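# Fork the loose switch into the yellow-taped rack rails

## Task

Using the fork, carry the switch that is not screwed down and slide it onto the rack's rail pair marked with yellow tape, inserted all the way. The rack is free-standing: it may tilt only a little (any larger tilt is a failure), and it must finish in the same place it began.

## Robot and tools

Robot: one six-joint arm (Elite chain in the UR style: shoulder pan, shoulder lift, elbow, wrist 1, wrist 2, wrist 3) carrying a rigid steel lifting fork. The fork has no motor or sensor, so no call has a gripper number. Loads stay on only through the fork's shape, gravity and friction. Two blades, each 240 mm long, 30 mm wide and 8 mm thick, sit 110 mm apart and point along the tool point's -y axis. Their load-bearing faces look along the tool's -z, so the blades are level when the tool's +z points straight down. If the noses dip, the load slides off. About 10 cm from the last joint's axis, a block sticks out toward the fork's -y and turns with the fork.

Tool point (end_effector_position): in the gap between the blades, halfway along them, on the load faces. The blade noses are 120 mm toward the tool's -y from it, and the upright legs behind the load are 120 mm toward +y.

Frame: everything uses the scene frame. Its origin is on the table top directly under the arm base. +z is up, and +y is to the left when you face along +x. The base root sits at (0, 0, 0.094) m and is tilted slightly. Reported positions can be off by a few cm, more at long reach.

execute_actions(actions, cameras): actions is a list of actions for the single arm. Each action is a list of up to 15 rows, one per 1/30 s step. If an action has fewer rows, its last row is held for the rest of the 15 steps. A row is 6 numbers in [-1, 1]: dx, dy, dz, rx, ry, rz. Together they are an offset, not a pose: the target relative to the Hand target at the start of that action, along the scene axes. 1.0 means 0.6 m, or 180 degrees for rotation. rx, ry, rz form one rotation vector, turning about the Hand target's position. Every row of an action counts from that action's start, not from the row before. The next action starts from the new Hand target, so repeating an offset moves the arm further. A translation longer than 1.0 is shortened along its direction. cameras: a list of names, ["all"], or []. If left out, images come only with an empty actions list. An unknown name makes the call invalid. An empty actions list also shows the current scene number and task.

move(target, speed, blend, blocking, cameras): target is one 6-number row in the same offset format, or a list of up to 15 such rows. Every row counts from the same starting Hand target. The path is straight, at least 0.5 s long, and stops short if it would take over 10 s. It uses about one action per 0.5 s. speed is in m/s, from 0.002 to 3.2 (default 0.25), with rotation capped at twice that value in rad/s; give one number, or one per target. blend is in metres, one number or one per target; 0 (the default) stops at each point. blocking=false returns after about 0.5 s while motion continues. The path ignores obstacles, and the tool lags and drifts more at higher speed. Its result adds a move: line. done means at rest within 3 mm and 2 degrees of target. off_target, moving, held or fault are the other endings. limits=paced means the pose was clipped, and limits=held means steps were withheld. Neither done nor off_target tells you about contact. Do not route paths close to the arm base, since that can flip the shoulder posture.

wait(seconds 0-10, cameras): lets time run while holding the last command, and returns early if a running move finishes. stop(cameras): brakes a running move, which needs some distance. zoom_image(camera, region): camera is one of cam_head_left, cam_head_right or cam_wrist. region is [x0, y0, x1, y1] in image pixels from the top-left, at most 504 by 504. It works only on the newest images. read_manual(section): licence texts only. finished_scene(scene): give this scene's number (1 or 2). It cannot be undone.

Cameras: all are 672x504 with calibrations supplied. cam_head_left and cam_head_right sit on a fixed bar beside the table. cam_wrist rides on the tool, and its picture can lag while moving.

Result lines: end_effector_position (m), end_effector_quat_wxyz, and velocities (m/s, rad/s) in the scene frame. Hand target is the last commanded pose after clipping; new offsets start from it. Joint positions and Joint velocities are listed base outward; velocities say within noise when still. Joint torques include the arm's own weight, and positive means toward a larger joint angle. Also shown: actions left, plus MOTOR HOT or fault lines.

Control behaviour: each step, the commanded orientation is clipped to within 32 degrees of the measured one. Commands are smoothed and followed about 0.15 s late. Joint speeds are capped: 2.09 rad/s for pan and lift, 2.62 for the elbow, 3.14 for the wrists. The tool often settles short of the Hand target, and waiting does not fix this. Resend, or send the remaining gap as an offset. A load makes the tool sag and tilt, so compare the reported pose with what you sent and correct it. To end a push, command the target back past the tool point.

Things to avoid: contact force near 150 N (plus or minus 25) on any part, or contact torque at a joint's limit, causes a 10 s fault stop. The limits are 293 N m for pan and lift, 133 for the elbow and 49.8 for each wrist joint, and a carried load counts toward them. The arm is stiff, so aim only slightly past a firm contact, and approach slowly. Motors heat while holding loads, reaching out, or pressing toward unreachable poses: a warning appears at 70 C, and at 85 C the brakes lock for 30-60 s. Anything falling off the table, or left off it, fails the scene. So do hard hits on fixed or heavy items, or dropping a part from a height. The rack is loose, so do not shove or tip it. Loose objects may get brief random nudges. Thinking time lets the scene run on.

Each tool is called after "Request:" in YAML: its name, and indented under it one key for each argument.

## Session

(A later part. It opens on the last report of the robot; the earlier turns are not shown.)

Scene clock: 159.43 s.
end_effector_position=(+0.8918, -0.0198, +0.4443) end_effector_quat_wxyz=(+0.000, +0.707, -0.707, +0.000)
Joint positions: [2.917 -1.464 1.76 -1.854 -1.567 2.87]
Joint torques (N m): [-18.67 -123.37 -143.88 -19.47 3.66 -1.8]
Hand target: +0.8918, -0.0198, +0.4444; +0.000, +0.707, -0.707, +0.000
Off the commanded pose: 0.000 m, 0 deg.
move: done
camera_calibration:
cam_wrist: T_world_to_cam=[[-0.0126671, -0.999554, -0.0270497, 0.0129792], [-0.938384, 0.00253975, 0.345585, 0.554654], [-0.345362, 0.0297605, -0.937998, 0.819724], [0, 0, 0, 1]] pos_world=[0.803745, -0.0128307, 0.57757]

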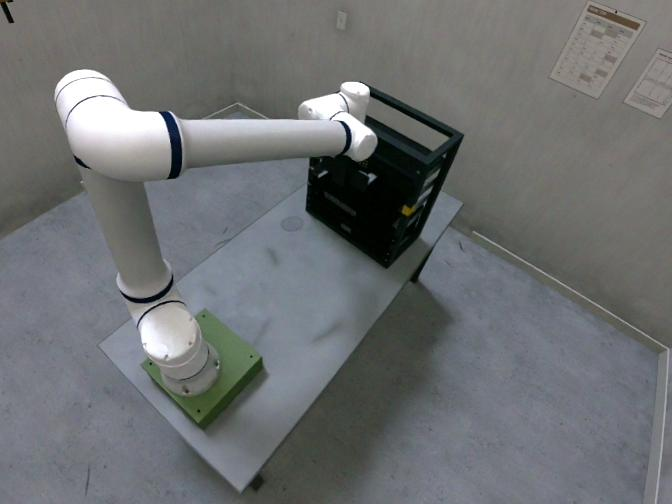

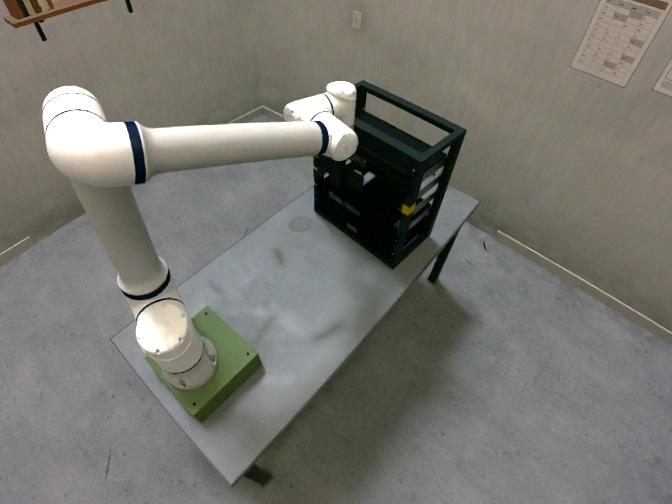

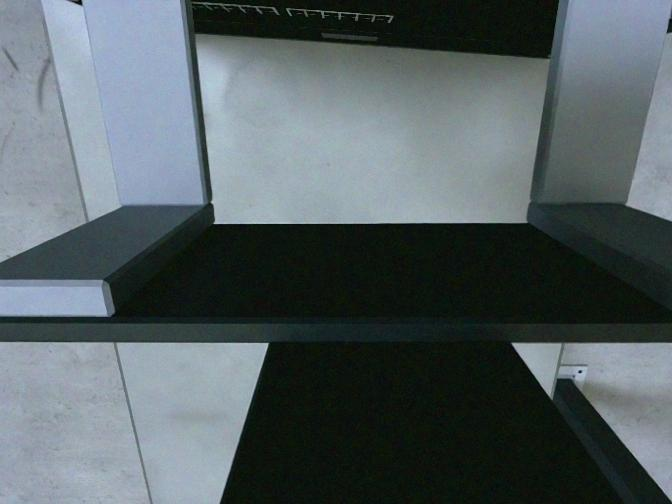

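Request:
move:
  target: [-0.05,0,0,0,0,0]
  speed: 0.05
  cameras: ["all"]

Request:
zoom_image:
  camera: "cam_head_right"
  region: [300, 110, 470, 230]

Scene clock: 169.47 s.
end_effector_position=(+0.8620, -0.0198, +0.4444) end_effector_quat_wxyz=(-0.001, +0.707, -0.707, +0.000)
Joint positions: [2.906 -1.513 1.813 -1.857 -1.567 2.859]
Joint torques (N m): [-28.96 -119.26 -117.74 -23.75 -0.41 -0.18]
Hand target: +0.8618, -0.0198, +0.4444; +0.000, +0.707, -0.707, +0.000
Off the commanded pose: 0.000 m, 0 deg.
move: done
camera_calibration:
cam_wrist: T_world_to_cam=[[-0.0126662, -0.999554, -0.0270485, 0.0127043], [-0.938396, 0.0025403, 0.345553, 0.526777], [-0.345331, 0.0297591, -0.938009, 0.80954], [0, 0, 0, 1]] pos_world=[0.774045, -0.0127307, 0.57767]

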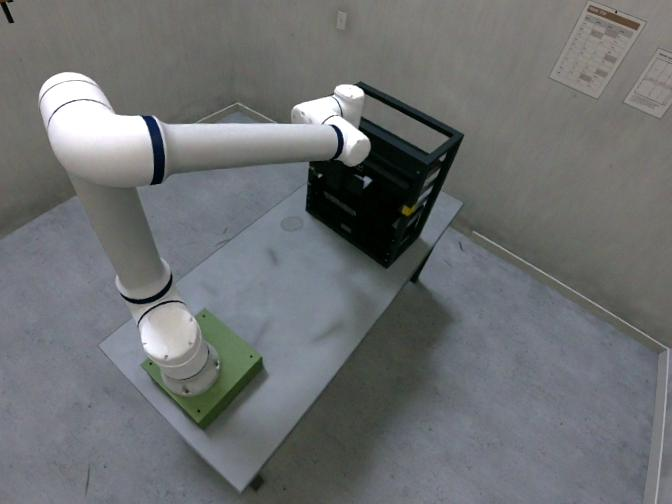

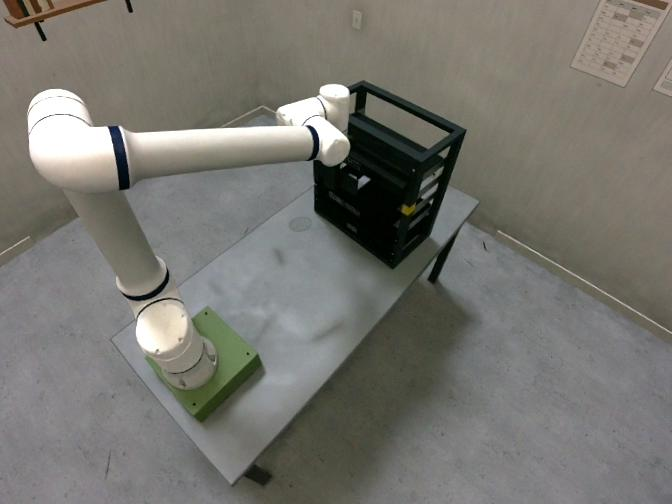

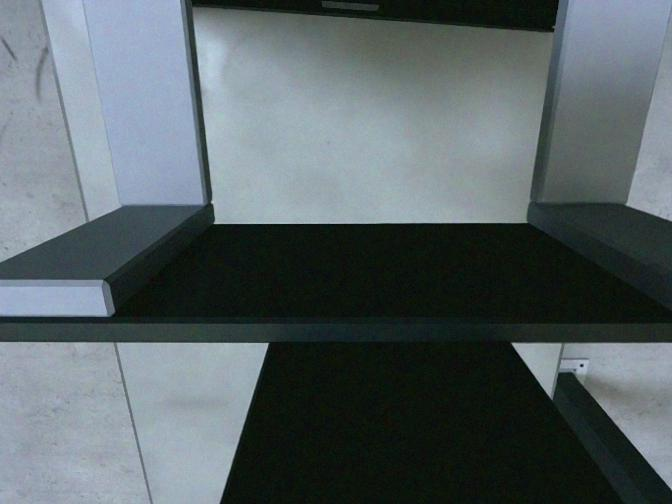

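Scaled by 2.965.

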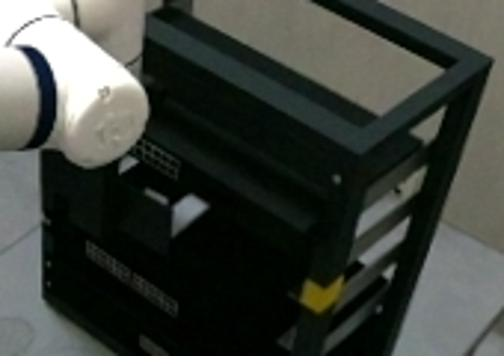

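Request:
move:
  target: [-0.1,0,0,0,0,0]
  speed: 0.06
  cameras: ["all"]

Request:
zoom_image:
  camera: "cam_head_right"
  region: [300, 80, 470, 230]

Request:
zoom_image:
  camera: "cam_head_left"
  region: [300, 80, 470, 230]

Scene clock: 174.90 s.
end_effector_position=(+0.8020, -0.0198, +0.4444) end_effector_quat_wxyz=(+0.000, +0.707, -0.707, +0.000)
Joint positions: [2.879 -1.614 1.913 -1.857 -1.568 2.833]
Joint torques (N m): [-28.08 -103.2 -117.64 -18.7 0.41 -0.7]
Hand target: +0.8018, -0.0198, +0.4444; +0.000, +0.707, -0.707, +0.000
Off the commanded pose: 0.000 m, 0 deg.
move: done
camera_calibration:
cam_wrist: T_world_to_cam=[[-0.0126684, -0.999554, -0.0270492, 0.0118451], [-0.938384, 0.00254119, 0.345585, 0.470353], [-0.345362, 0.0297606, -0.937998, 0.788804], [0, 0, 0, 1]] pos_world=[0.713945, -0.0128307, 0.57767]

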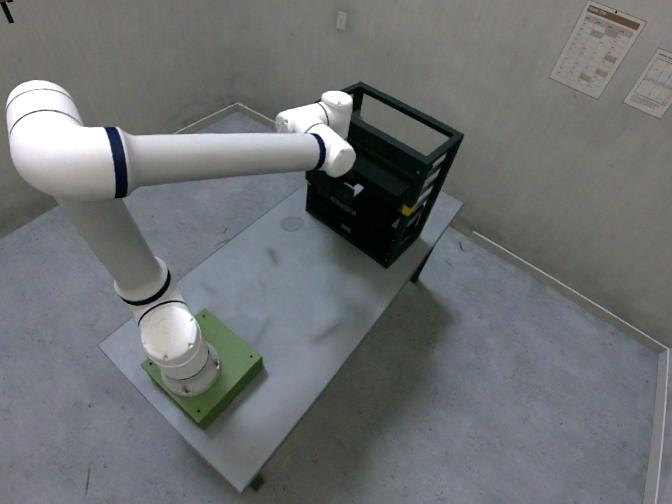

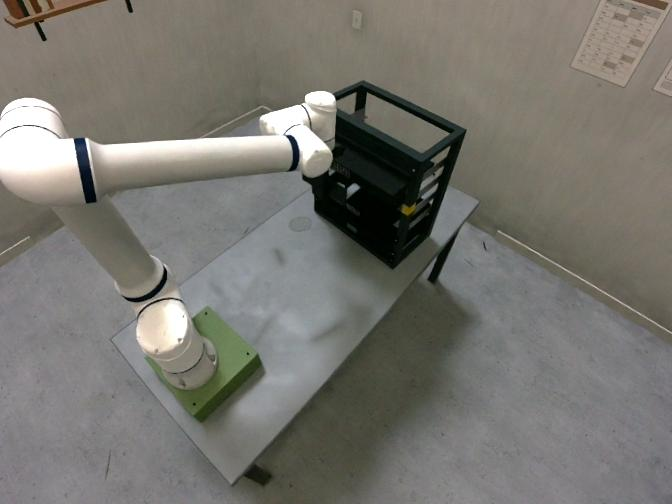

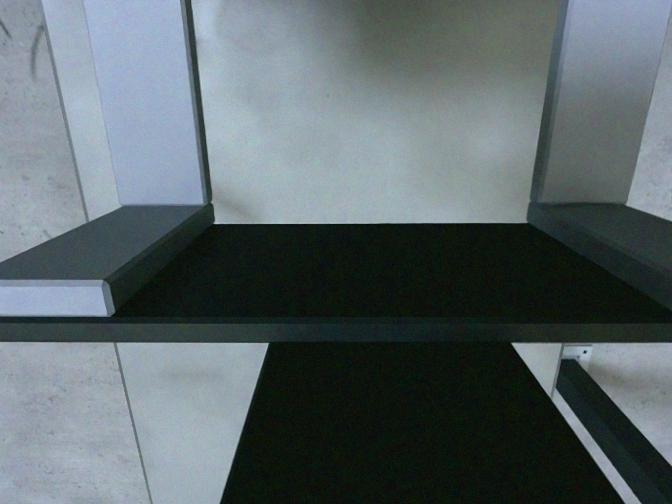

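Scaled by 2.965.

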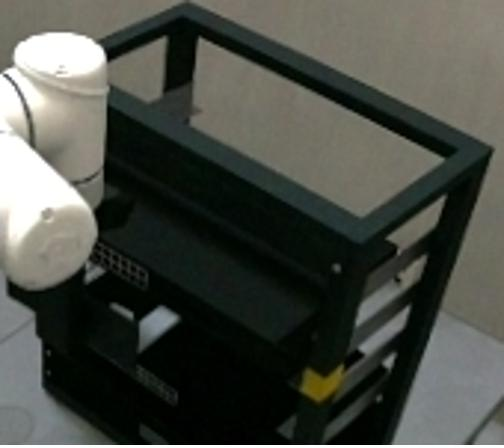

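Scaled by 2.965.

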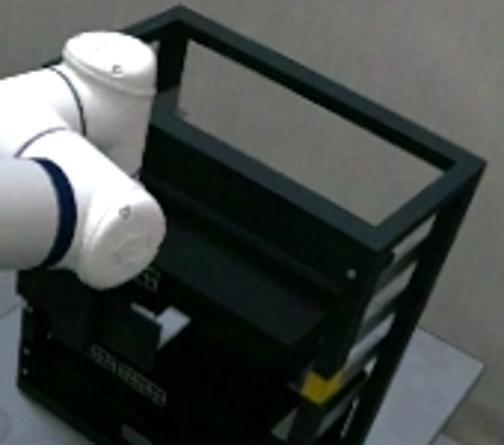

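Request:
move:
  target: [0,0,-0.015,0,0,0]
  speed: 0.03

Request:
move:
  target: [0,0,-0.01,0,0,0]
  speed: 0.03
  cameras: ["all"]

Request:
zoom_image:
  camera: "cam_head_right"
  region: [300, 80, 470, 230]

Scene clock: 179.93 s.
end_effector_position=(+0.8018, -0.0199, +0.4356) end_effector_quat_wxyz=(-0.001, +0.707, -0.707, +0.000)
Joint positions: [2.879 -1.61 1.925 -1.873 -1.568 2.833]
Joint torques (N m): [-11.82 -42.39 -73.38 -10.37 1.62 1.53]
Hand target: +0.8018, -0.0198, +0.4354; +0.000, +0.707, -0.707, +0.000
Off the commanded pose: 0.000 m, 0 deg.
move: done

Scene clock: 180.67 s.
end_effector_position=(+0.8018, -0.0198, +0.4296) end_effector_quat_wxyz=(+0.000, +0.707, -0.707, +0.000)
Joint positions: [2.879 -1.607 1.933 -1.884 -1.568 2.833]
Joint torques (N m): [2.88 -42.51 -73.36 -10.43 1.51 3.26]
Hand target: +0.8018, -0.0198, +0.4294; +0.000, +0.707, -0.707, +0.000
Off the commanded pose: 0.000 m, 0 deg.
move: done
camera_calibration:
cam_wrist: T_world_to_cam=[[-0.0126662, -0.999554, -0.0270485, 0.0114402], [-0.938396, 0.0025403, 0.345553, 0.475306], [-0.345331, 0.0297591, -0.938009, 0.774837], [0, 0, 0, 1]] pos_world=[0.713745, -0.0128307, 0.56287]

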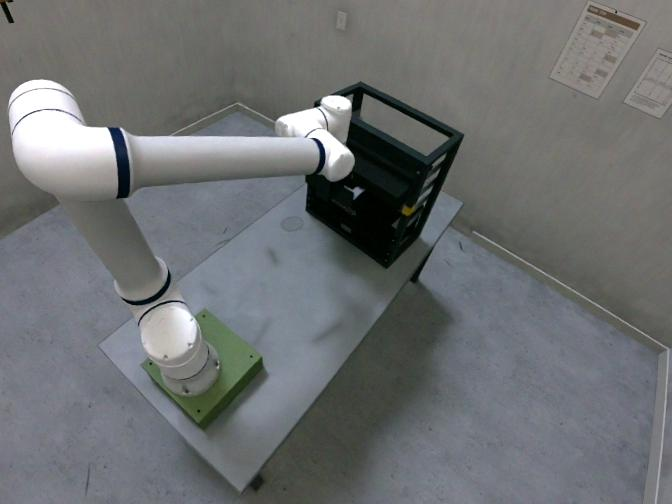

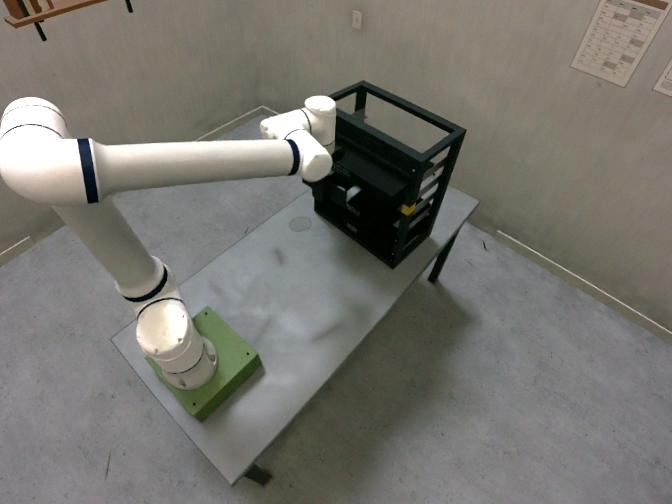

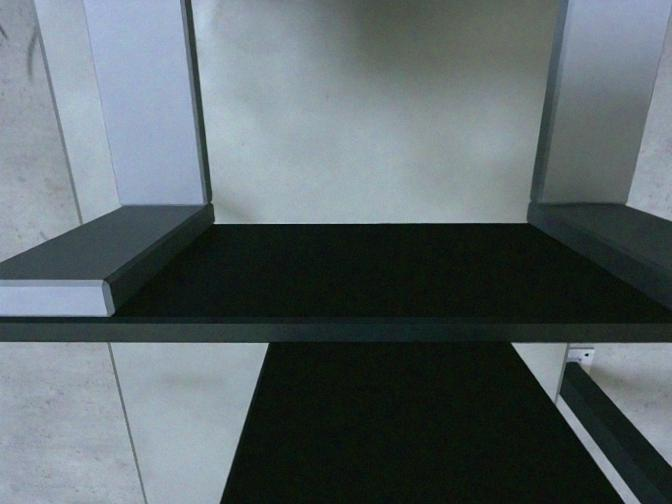

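Scaled by 2.965.

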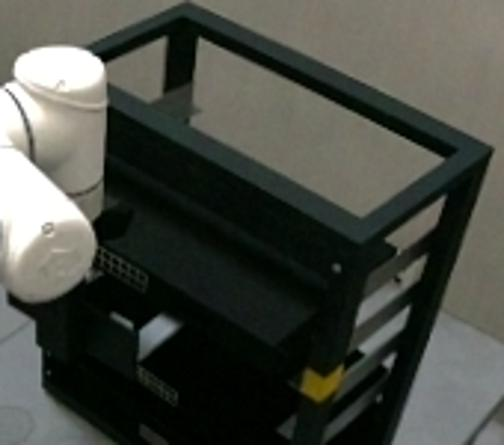

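Request:
move:
  target: [0.133,0,0,0,0,0]
  speed: 0.12

Request:
move:
  target: [0,0,0.025,0,0,0]
  speed: 0.02
  cameras: ["all"]

Request:
zoom_image:
  camera: "cam_head_right"
  region: [300, 80, 470, 230]

Scene clock: 185.00 s.
end_effector_position=(+0.8814, -0.0198, +0.4294) end_effector_quat_wxyz=(-0.001, +0.707, -0.707, +0.000)
Joint positions: [2.913 -1.473 1.798 -1.882 -1.567 2.866]
Joint torques (N m): [10.41 -58.43 -97.86 -5.1 -0.77 3.56]
Hand target: +0.8816, -0.0198, +0.4294; +0.000, +0.707, -0.707, +0.000
Off the commanded pose: 0.000 m, 0 deg.
move: done

Scene clock: 186.07 s.
end_effector_position=(+0.8816, -0.0198, +0.4442) end_effector_quat_wxyz=(-0.001, +0.707, -0.707, +0.000)
Joint positions: [2.913 -1.48 1.778 -1.856 -1.567 2.866]
Joint torques (N m): [-1.21 -115.86 -137.23 -15.7 3.71 0.79]
Hand target: +0.8816, -0.0198, +0.4444; +0.000, +0.707, -0.707, +0.000
Off the commanded pose: 0.000 m, 0 deg.
move: done
camera_calibration:
cam_wrist: T_world_to_cam=[[-0.0126652, -0.999554, -0.0270497, 0.0129471], [-0.938428, 0.00254179, 0.345465, 0.545315], [-0.345242, 0.0297596, -0.938042, 0.81607], [0, 0, 0, 1]] pos_world=[0.793645, -0.0127307, 0.57747]

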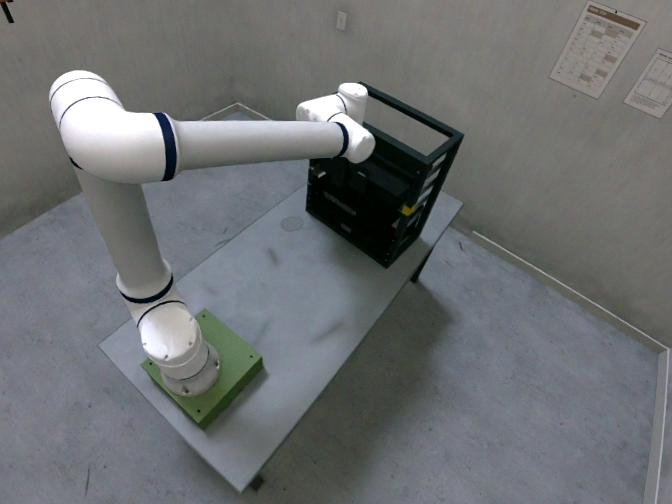

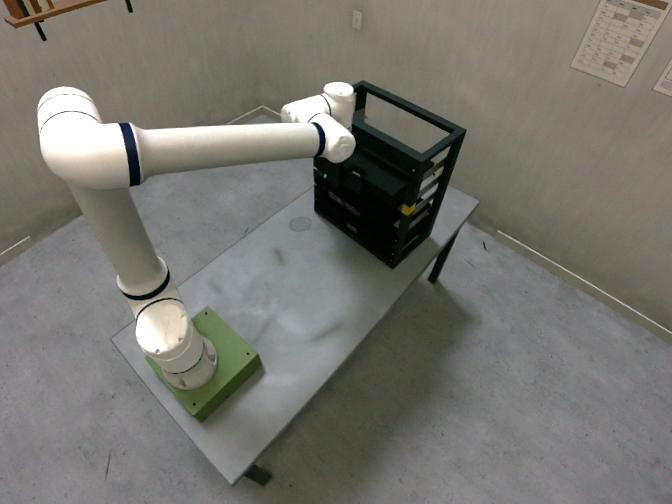

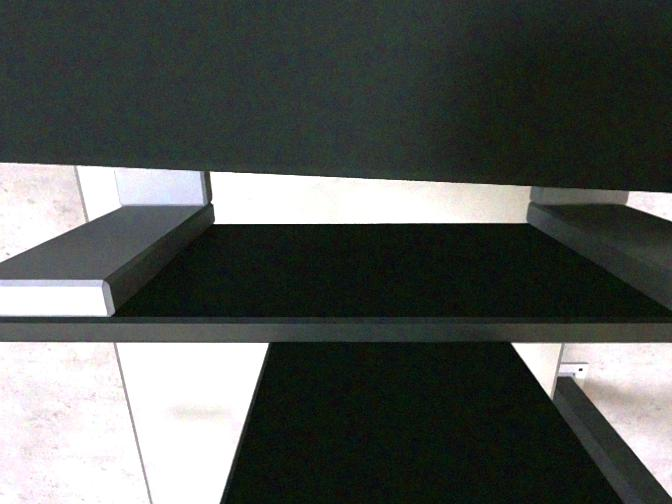

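Scaled by 2.965.

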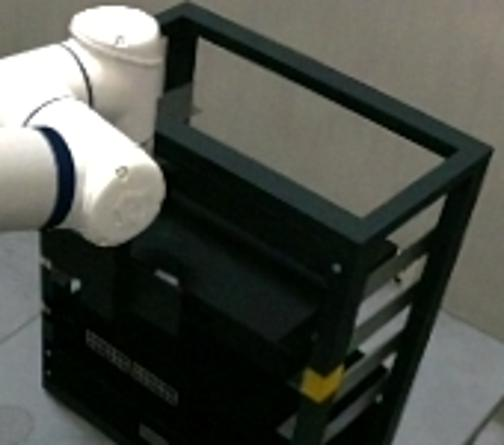

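Request:
move:
  target:
    - [0,0,0.01,0,0,0]
    - [-0.4,0,0.01,0,0,0]
  speed: [0.03,0.1]
  blend: [0.003,0]
  cameras: ["all"]

Request:
zoom_image:
  camera: "cam_head_right"
  region: [270, 80, 480, 270]

Request:
zoom_image:
  camera: "cam_head_left"
  region: [270, 80, 480, 270]

Scene clock: 193.13 s.
end_effector_position=(+0.6418, -0.0198, +0.4504) end_effector_quat_wxyz=(+0.000, +0.707, -0.707, +0.000)
Joint positions: [2.777 -1.912 2.134 -1.778 -1.569 2.731]
Joint torques (N m): [-21.8 -62.6 -116.39 -15.66 4.03 -2.3]
Hand target: +0.6416, -0.0198, +0.4504; +0.000, +0.707, -0.707, +0.000
Off the commanded pose: 0.000 m, 0 deg.
move: done
camera_calibration:
cam_wrist: T_world_to_cam=[[-0.0126684, -0.999554, -0.0270492, 0.00997791], [-0.938384, 0.00254119, 0.345585, 0.31795], [-0.345362, 0.0297606, -0.937998, 0.739105], [0, 0, 0, 1]] pos_world=[0.553745, -0.0128307, 0.58367]

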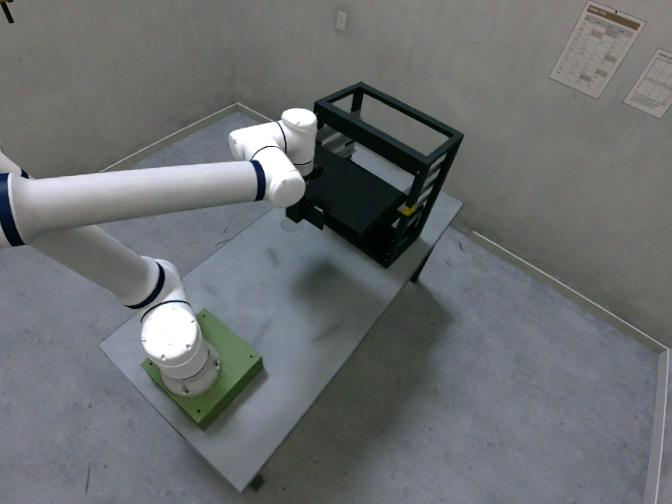

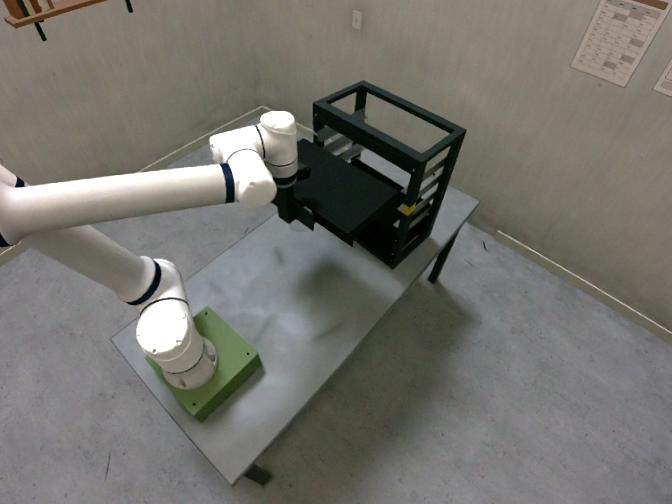

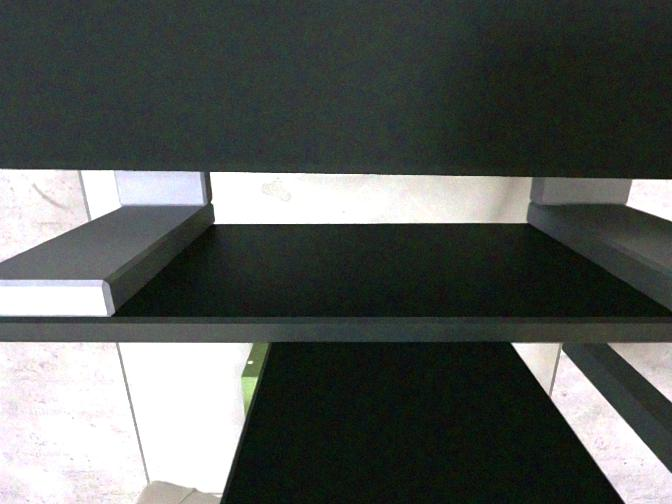

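Scaled by 2.400.

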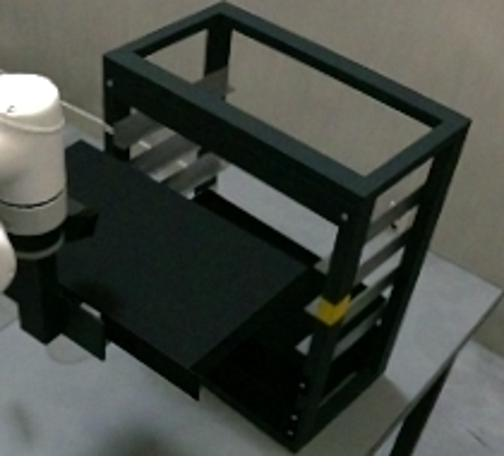

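Scaled by 2.400.

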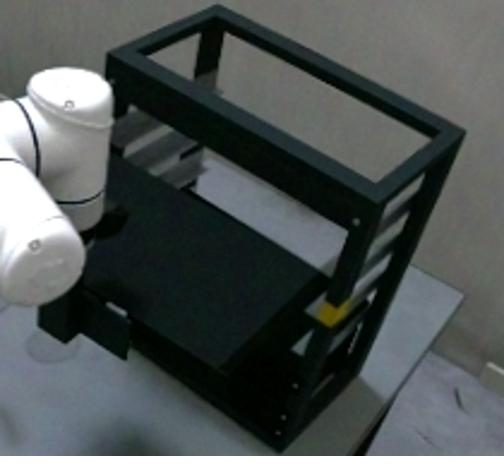

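Request:
move:
  target:
    - [-0.05,0,0,0,0,0]
    - [-0.05,0,-0.146,0,0,0]
    - [0.1,0,-0.146,0,0,0]
  speed: 0.1
  blend: [0.02,0.02,0]
  cameras: ["all"]

Request:
zoom_image:
  camera: "cam_head_right"
  region: [270, 80, 480, 270]

Request:
zoom_image:
  camera: "cam_head_left"
  region: [270, 80, 480, 270]

Request:
zoom_image:
  camera: "cam_head_right"
  region: [370, 160, 460, 250]

Scene clock: 200.60 s.
end_effector_position=(+0.7014, -0.0198, +0.3628) end_effector_quat_wxyz=(-0.001, +0.707, -0.707, +0.000)
Joint positions: [2.823 -1.742 2.177 -1.991 -1.568 2.776]
Joint torques (N m): [8.07 -49.14 -134.42 -21.11 1.23 3.77]
Hand target: +0.7016, -0.0198, +0.3628; +0.000, +0.707, -0.707, +0.000
Off the commanded pose: 0.000 m, 0 deg.
move: done; blend cut to 0.015 m at target 1
camera_calibration:
cam_wrist: T_world_to_cam=[[-0.0126055, -0.999551, -0.0271762, 0.00848899], [-0.938396, 0.00243925, 0.345552, 0.404267], [-0.345331, 0.0298579, -0.938006, 0.677538], [0, 0, 0, 1]] pos_world=[0.613445, -0.0127308, 0.49607]

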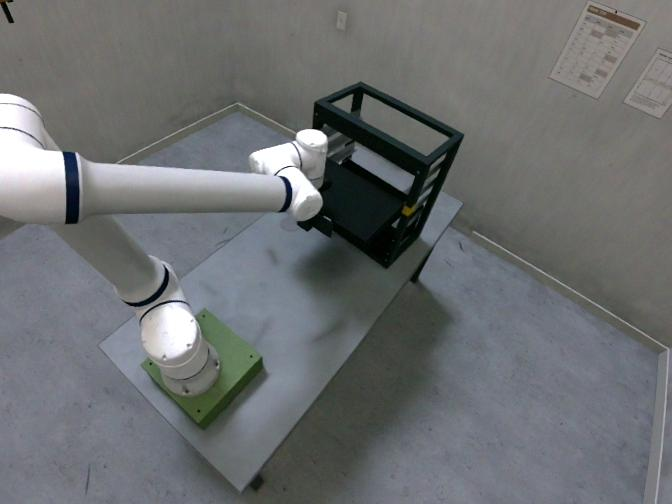

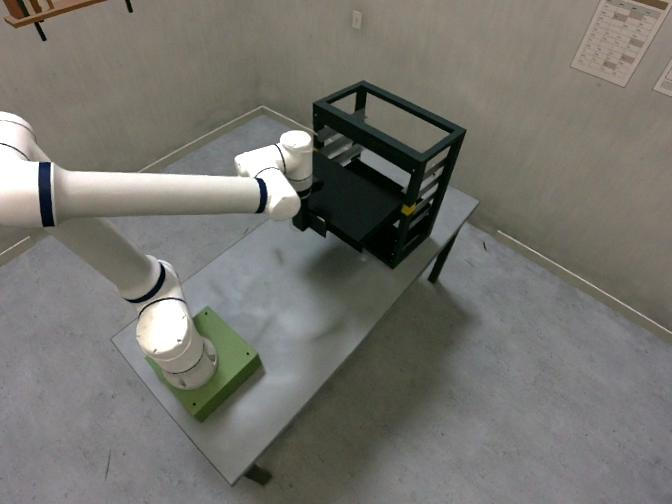

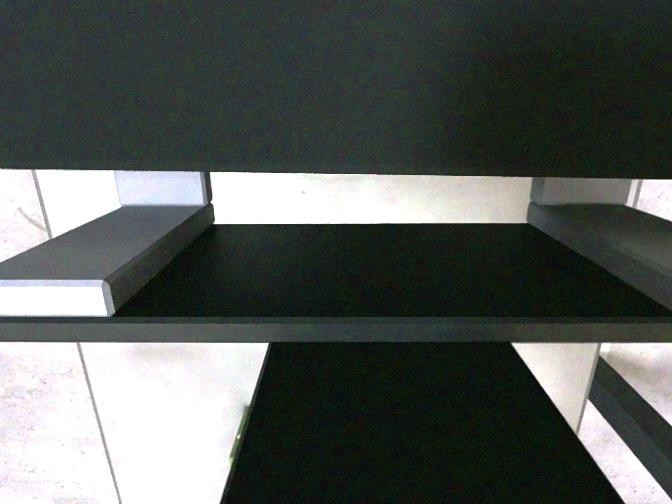

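Scaled by 2.400.

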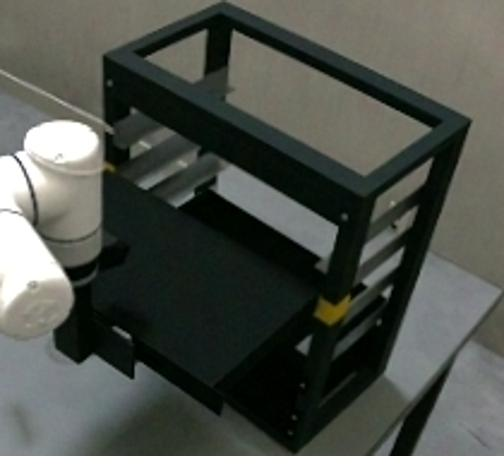

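Scaled by 2.400.

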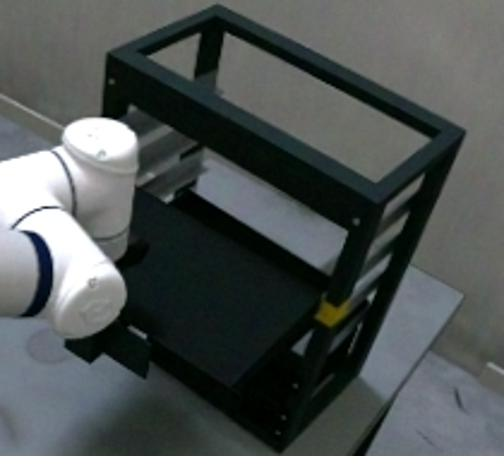

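Scaled by 5.600.

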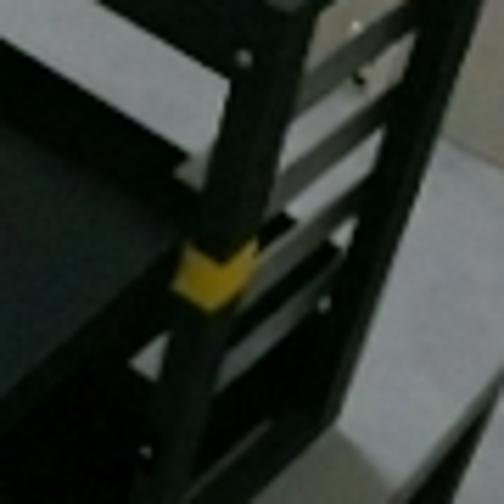

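Request:
move:
  target: [0.17,0,0,0,0,0]
  speed: 0.06
  cameras: ["all"]

Request:
zoom_image:
  camera: "cam_head_right"
  region: [270, 80, 480, 270]

Request:
zoom_image:
  camera: "cam_head_right"
  region: [370, 160, 460, 250]

Scene clock: 214.43 s.
end_effector_position=(+0.7397, -0.0179, +0.3534) end_effector_quat_wxyz=(+0.004, +0.707, -0.707, -0.008)
Joint positions: [2.851 -1.658 2.114 -1.994 -1.569 2.805]
Joint torques (N m): [-5.95 -49.71 -90.01 -9.35 -0.19 0.44]
Hand target: +0.7397, -0.0179, +0.3534; +0.004, +0.707, -0.707, -0.008 (not the last commanded pose)
Off the commanded pose: 0.065 m, 1 deg.
FORCE FAULT: contact force on the arm reached its limit, and the arm stopped for 10 seconds. The contact can be on any part of the arm, not only on its tool. That time counts as 20 of the actions that you can send in this scene. The arm's remaining commands of this call were not run. The arm's target is now where it stood when the stop ended, not its last command. The arm accepts commands again.
move: fault
camera_calibration:
cam_wrist: T_world_to_cam=[[-0.0140881, -0.999388, -0.0320169, 0.0133243], [-0.931577, 0.00148563, 0.36354, 0.431952], [-0.36327, 0.0349478, -0.931028, 0.692825], [0, 0, 0, 1]] pos_world=[0.654267, -0.0115382, 0.488434]

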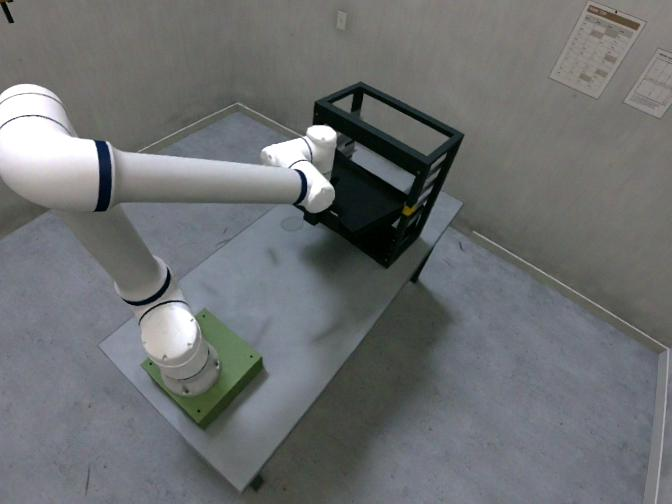

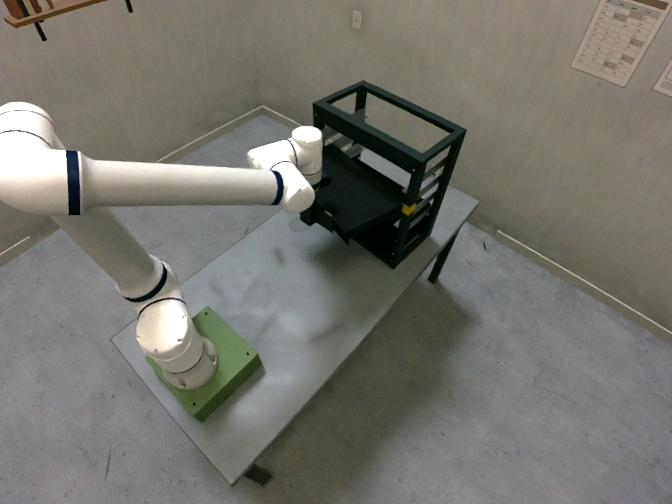

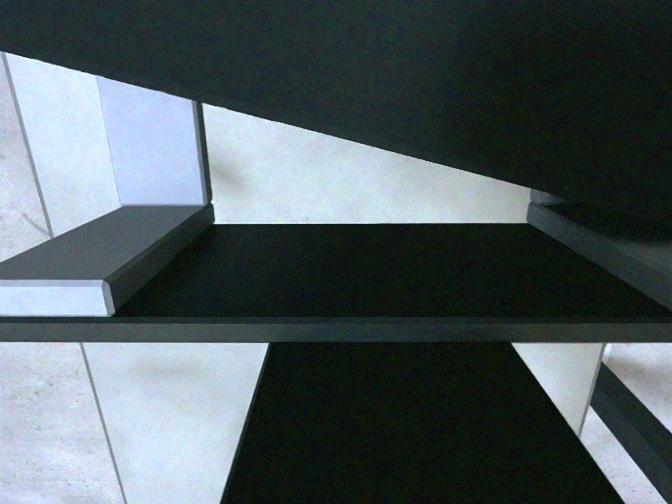

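Scaled by 2.400.

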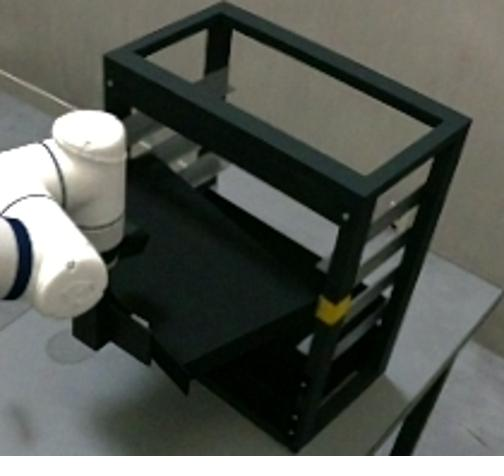

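Scaled by 5.600.

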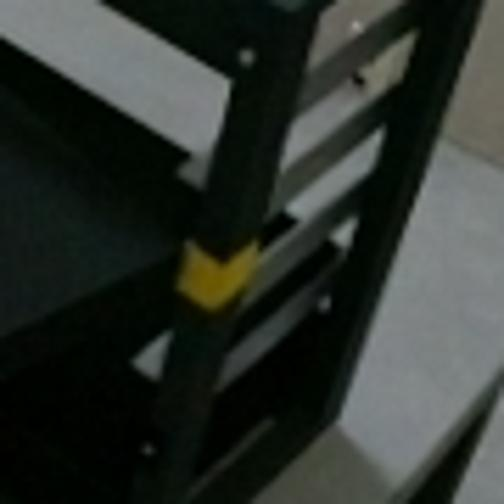

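Request:
move:
  target: [0,0,0.0167,0,0,0]
  speed: 0.03

Request:
move:
  target: [-0.2,0,0,0,0,0]
  speed: 0.05
  cameras: ["all"]

Request:
zoom_image:
  camera: "cam_head_right"
  region: [270, 80, 480, 270]

Request:
zoom_image:
  camera: "cam_head_left"
  region: [270, 80, 480, 270]

Scene clock: 245.53 s.
end_effector_position=(+0.7397, -0.0179, +0.3633) end_effector_quat_wxyz=(+0.004, +0.707, -0.707, -0.008)
Joint positions: [2.851 -1.666 2.102 -1.974 -1.569 2.805]
Joint torques (N m): [-15.77 -90.01 -133.95 -15.98 5.14 -1.57]
Hand target: +0.7397, -0.0179, +0.3635; +0.004, +0.707, -0.707, -0.008
Off the commanded pose: 0.000 m, 0 deg.
move: done

Scene clock: 248.40 s.
end_effector_position=(+0.6199, -0.0179, +0.3635) end_effector_quat_wxyz=(+0.004, +0.707, -0.707, -0.008)
Joint positions: [2.764 -1.9 2.275 -1.913 -1.572 2.719]
Joint torques (N m): [-22.49 -60.69 -111.71 -15.5 1.64 -2.23]
Hand target: +0.6197, -0.0179, +0.3635; +0.004, +0.707, -0.707, -0.008
Off the commanded pose: 0.000 m, 0 deg.
move: done
camera_calibration:
cam_wrist: T_world_to_cam=[[-0.0140881, -0.999388, -0.0320169, 0.0119567], [-0.931577, 0.00148563, 0.36354, 0.316713], [-0.36327, 0.0349478, -0.931028, 0.658615], [0, 0, 0, 1]] pos_world=[0.534467, -0.0115382, 0.498434]

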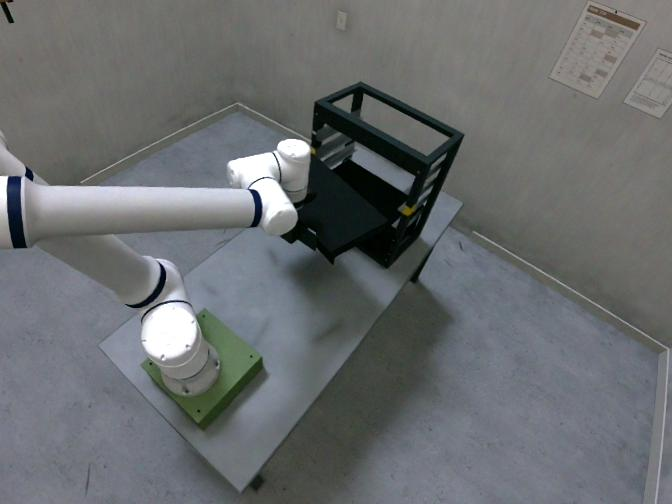

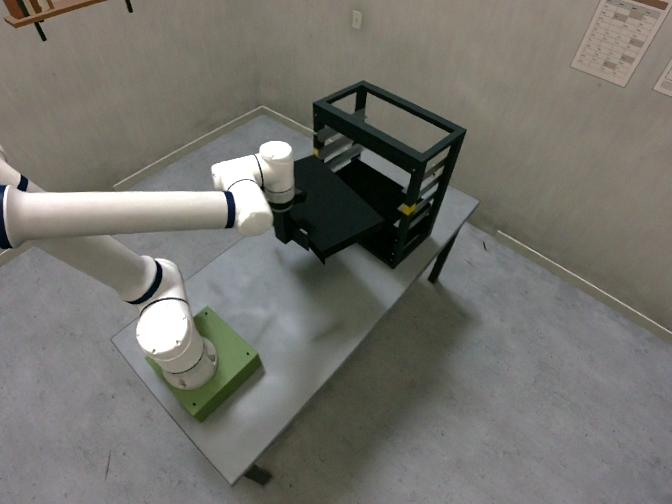

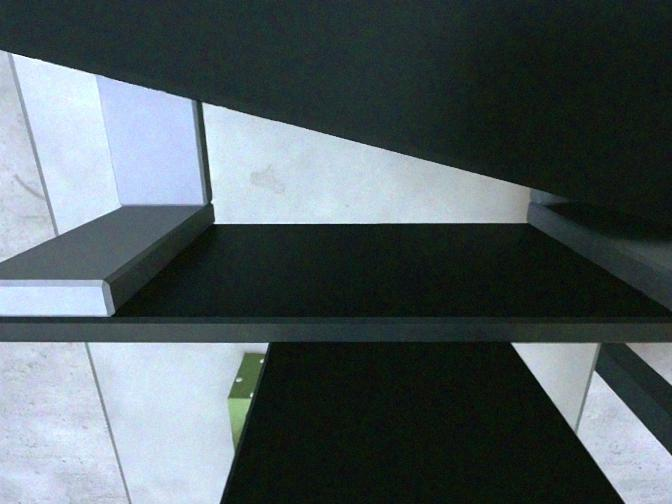

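Scaled by 2.400.

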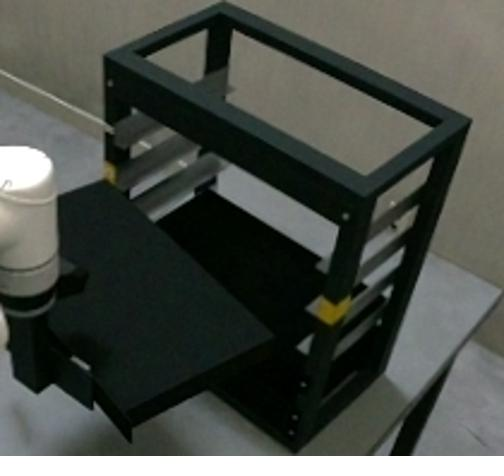

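Scaled by 2.400.

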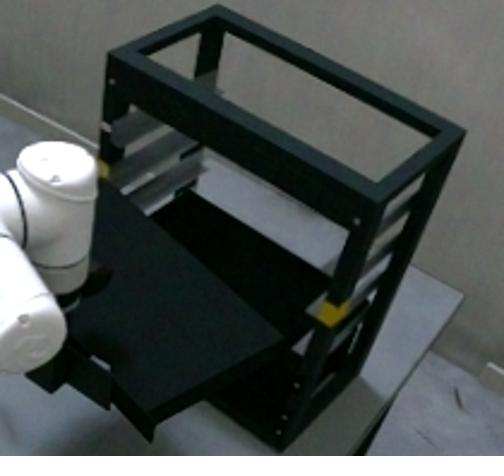

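Request:
move:
  target: [0,0.002,0,0,0,0.0578]
  speed: 0.08

Request:
move:
  target: [0.116,-0.008,0,0,0,0]
  speed: 0.06
  cameras: ["all"]

Request:
zoom_image:
  camera: "cam_head_right"
  region: [270, 80, 480, 270]

Request:
zoom_image:
  camera: "cam_head_left"
  region: [270, 80, 480, 270]

Request:
zoom_image:
  camera: "cam_head_right"
  region: [370, 170, 450, 250]

Request:
zoom_image:
  camera: "cam_head_right"
  region: [290, 120, 370, 200]

Scene clock: 262.43 s.
end_effector_position=(+0.6197, -0.0167, +0.3635) end_effector_quat_wxyz=(+0.005, +0.768, -0.640, -0.008)
Joint positions: [2.718 -1.89 2.27 -1.918 -1.577 2.491]
Joint torques (N m): [-21.64 -33.4 -134.64 -19.45 3.18 -1.96]
Hand target: +0.6197, -0.0167, +0.3635; +0.005, +0.768, -0.640, -0.008
Off the commanded pose: 0.000 m, 0 deg.
move: done

Scene clock: 264.07 s.
end_effector_position=(+0.6892, -0.0215, +0.3635) end_effector_quat_wxyz=(+0.005, +0.768, -0.640, -0.008)
Joint positions: [2.769 -1.75 2.172 -1.96 -1.576 2.542]
Joint torques (N m): [9.75 -51.33 -132.62 -19.72 6.75 3.22]
Hand target: +0.6893, -0.0215, +0.3635; +0.005, +0.768, -0.640, -0.008
Off the commanded pose: 0.000 m, 0 deg.
move: done
camera_calibration:
cam_wrist: T_world_to_cam=[[0.166594, -0.985507, -0.0319713, -0.114914], [-0.916535, -0.166728, 0.363546, 0.367197], [-0.363608, -0.0312617, -0.931027, 0.682688], [0, 0, 0, 1]] pos_world=[0.603924, -0.0306842, 0.498434]

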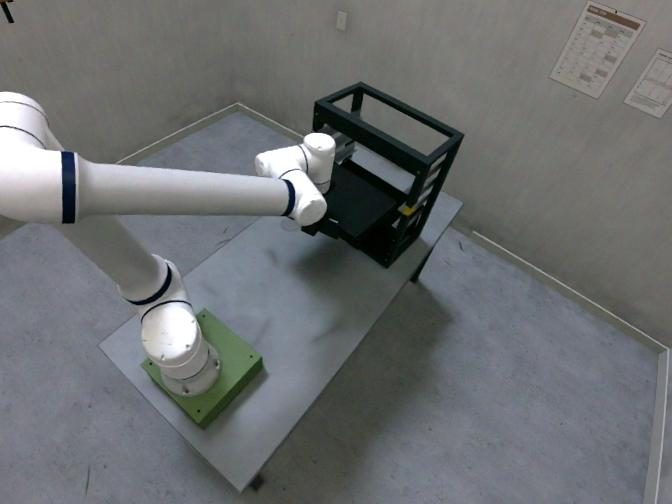

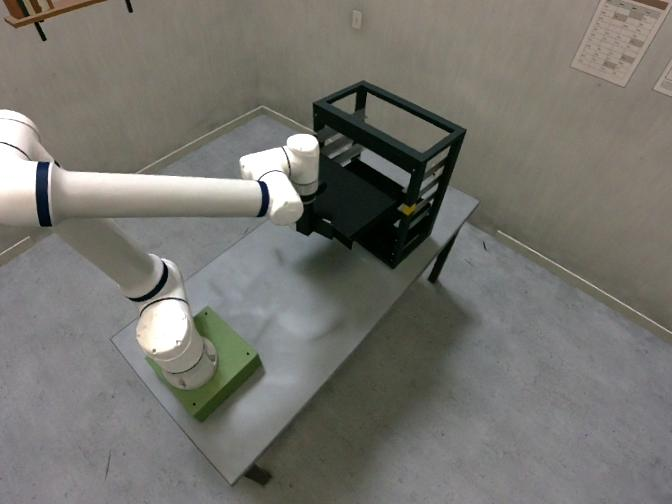

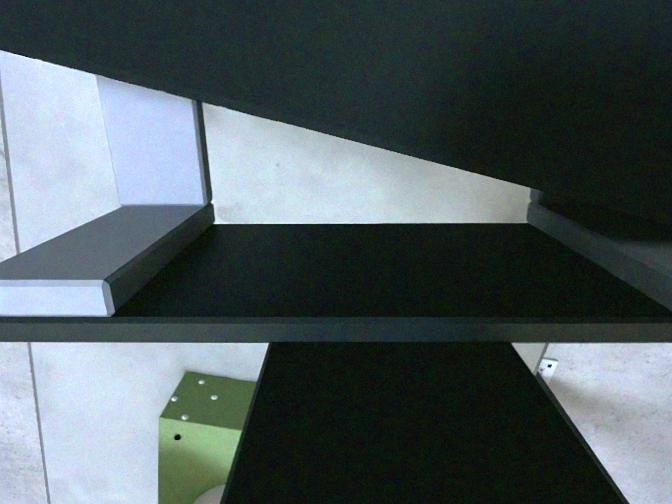

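Scaled by 2.400.

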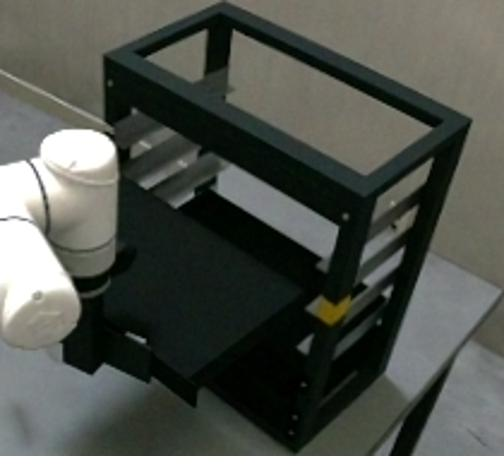

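Scaled by 2.400.

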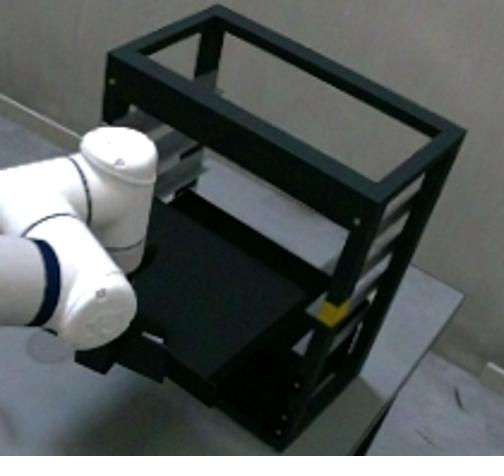

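Scaled by 6.300.

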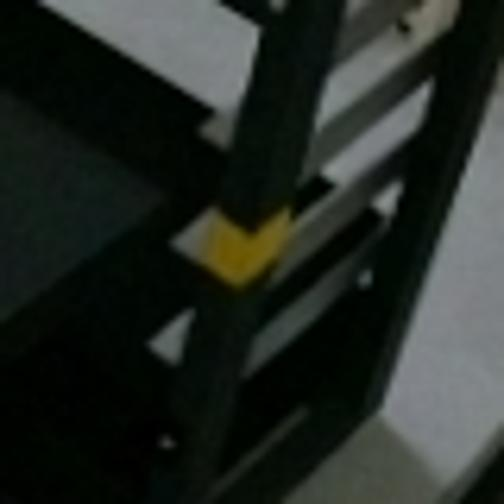

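Scaled by 6.300.

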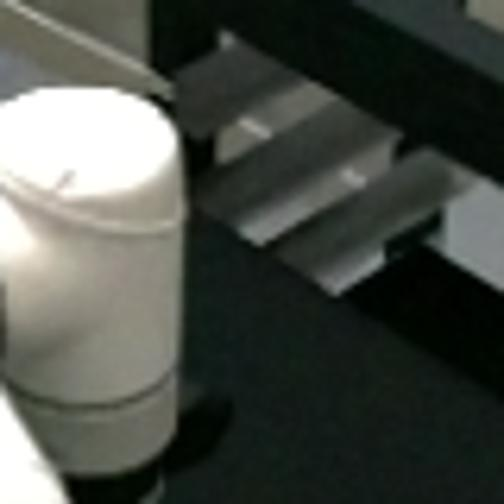

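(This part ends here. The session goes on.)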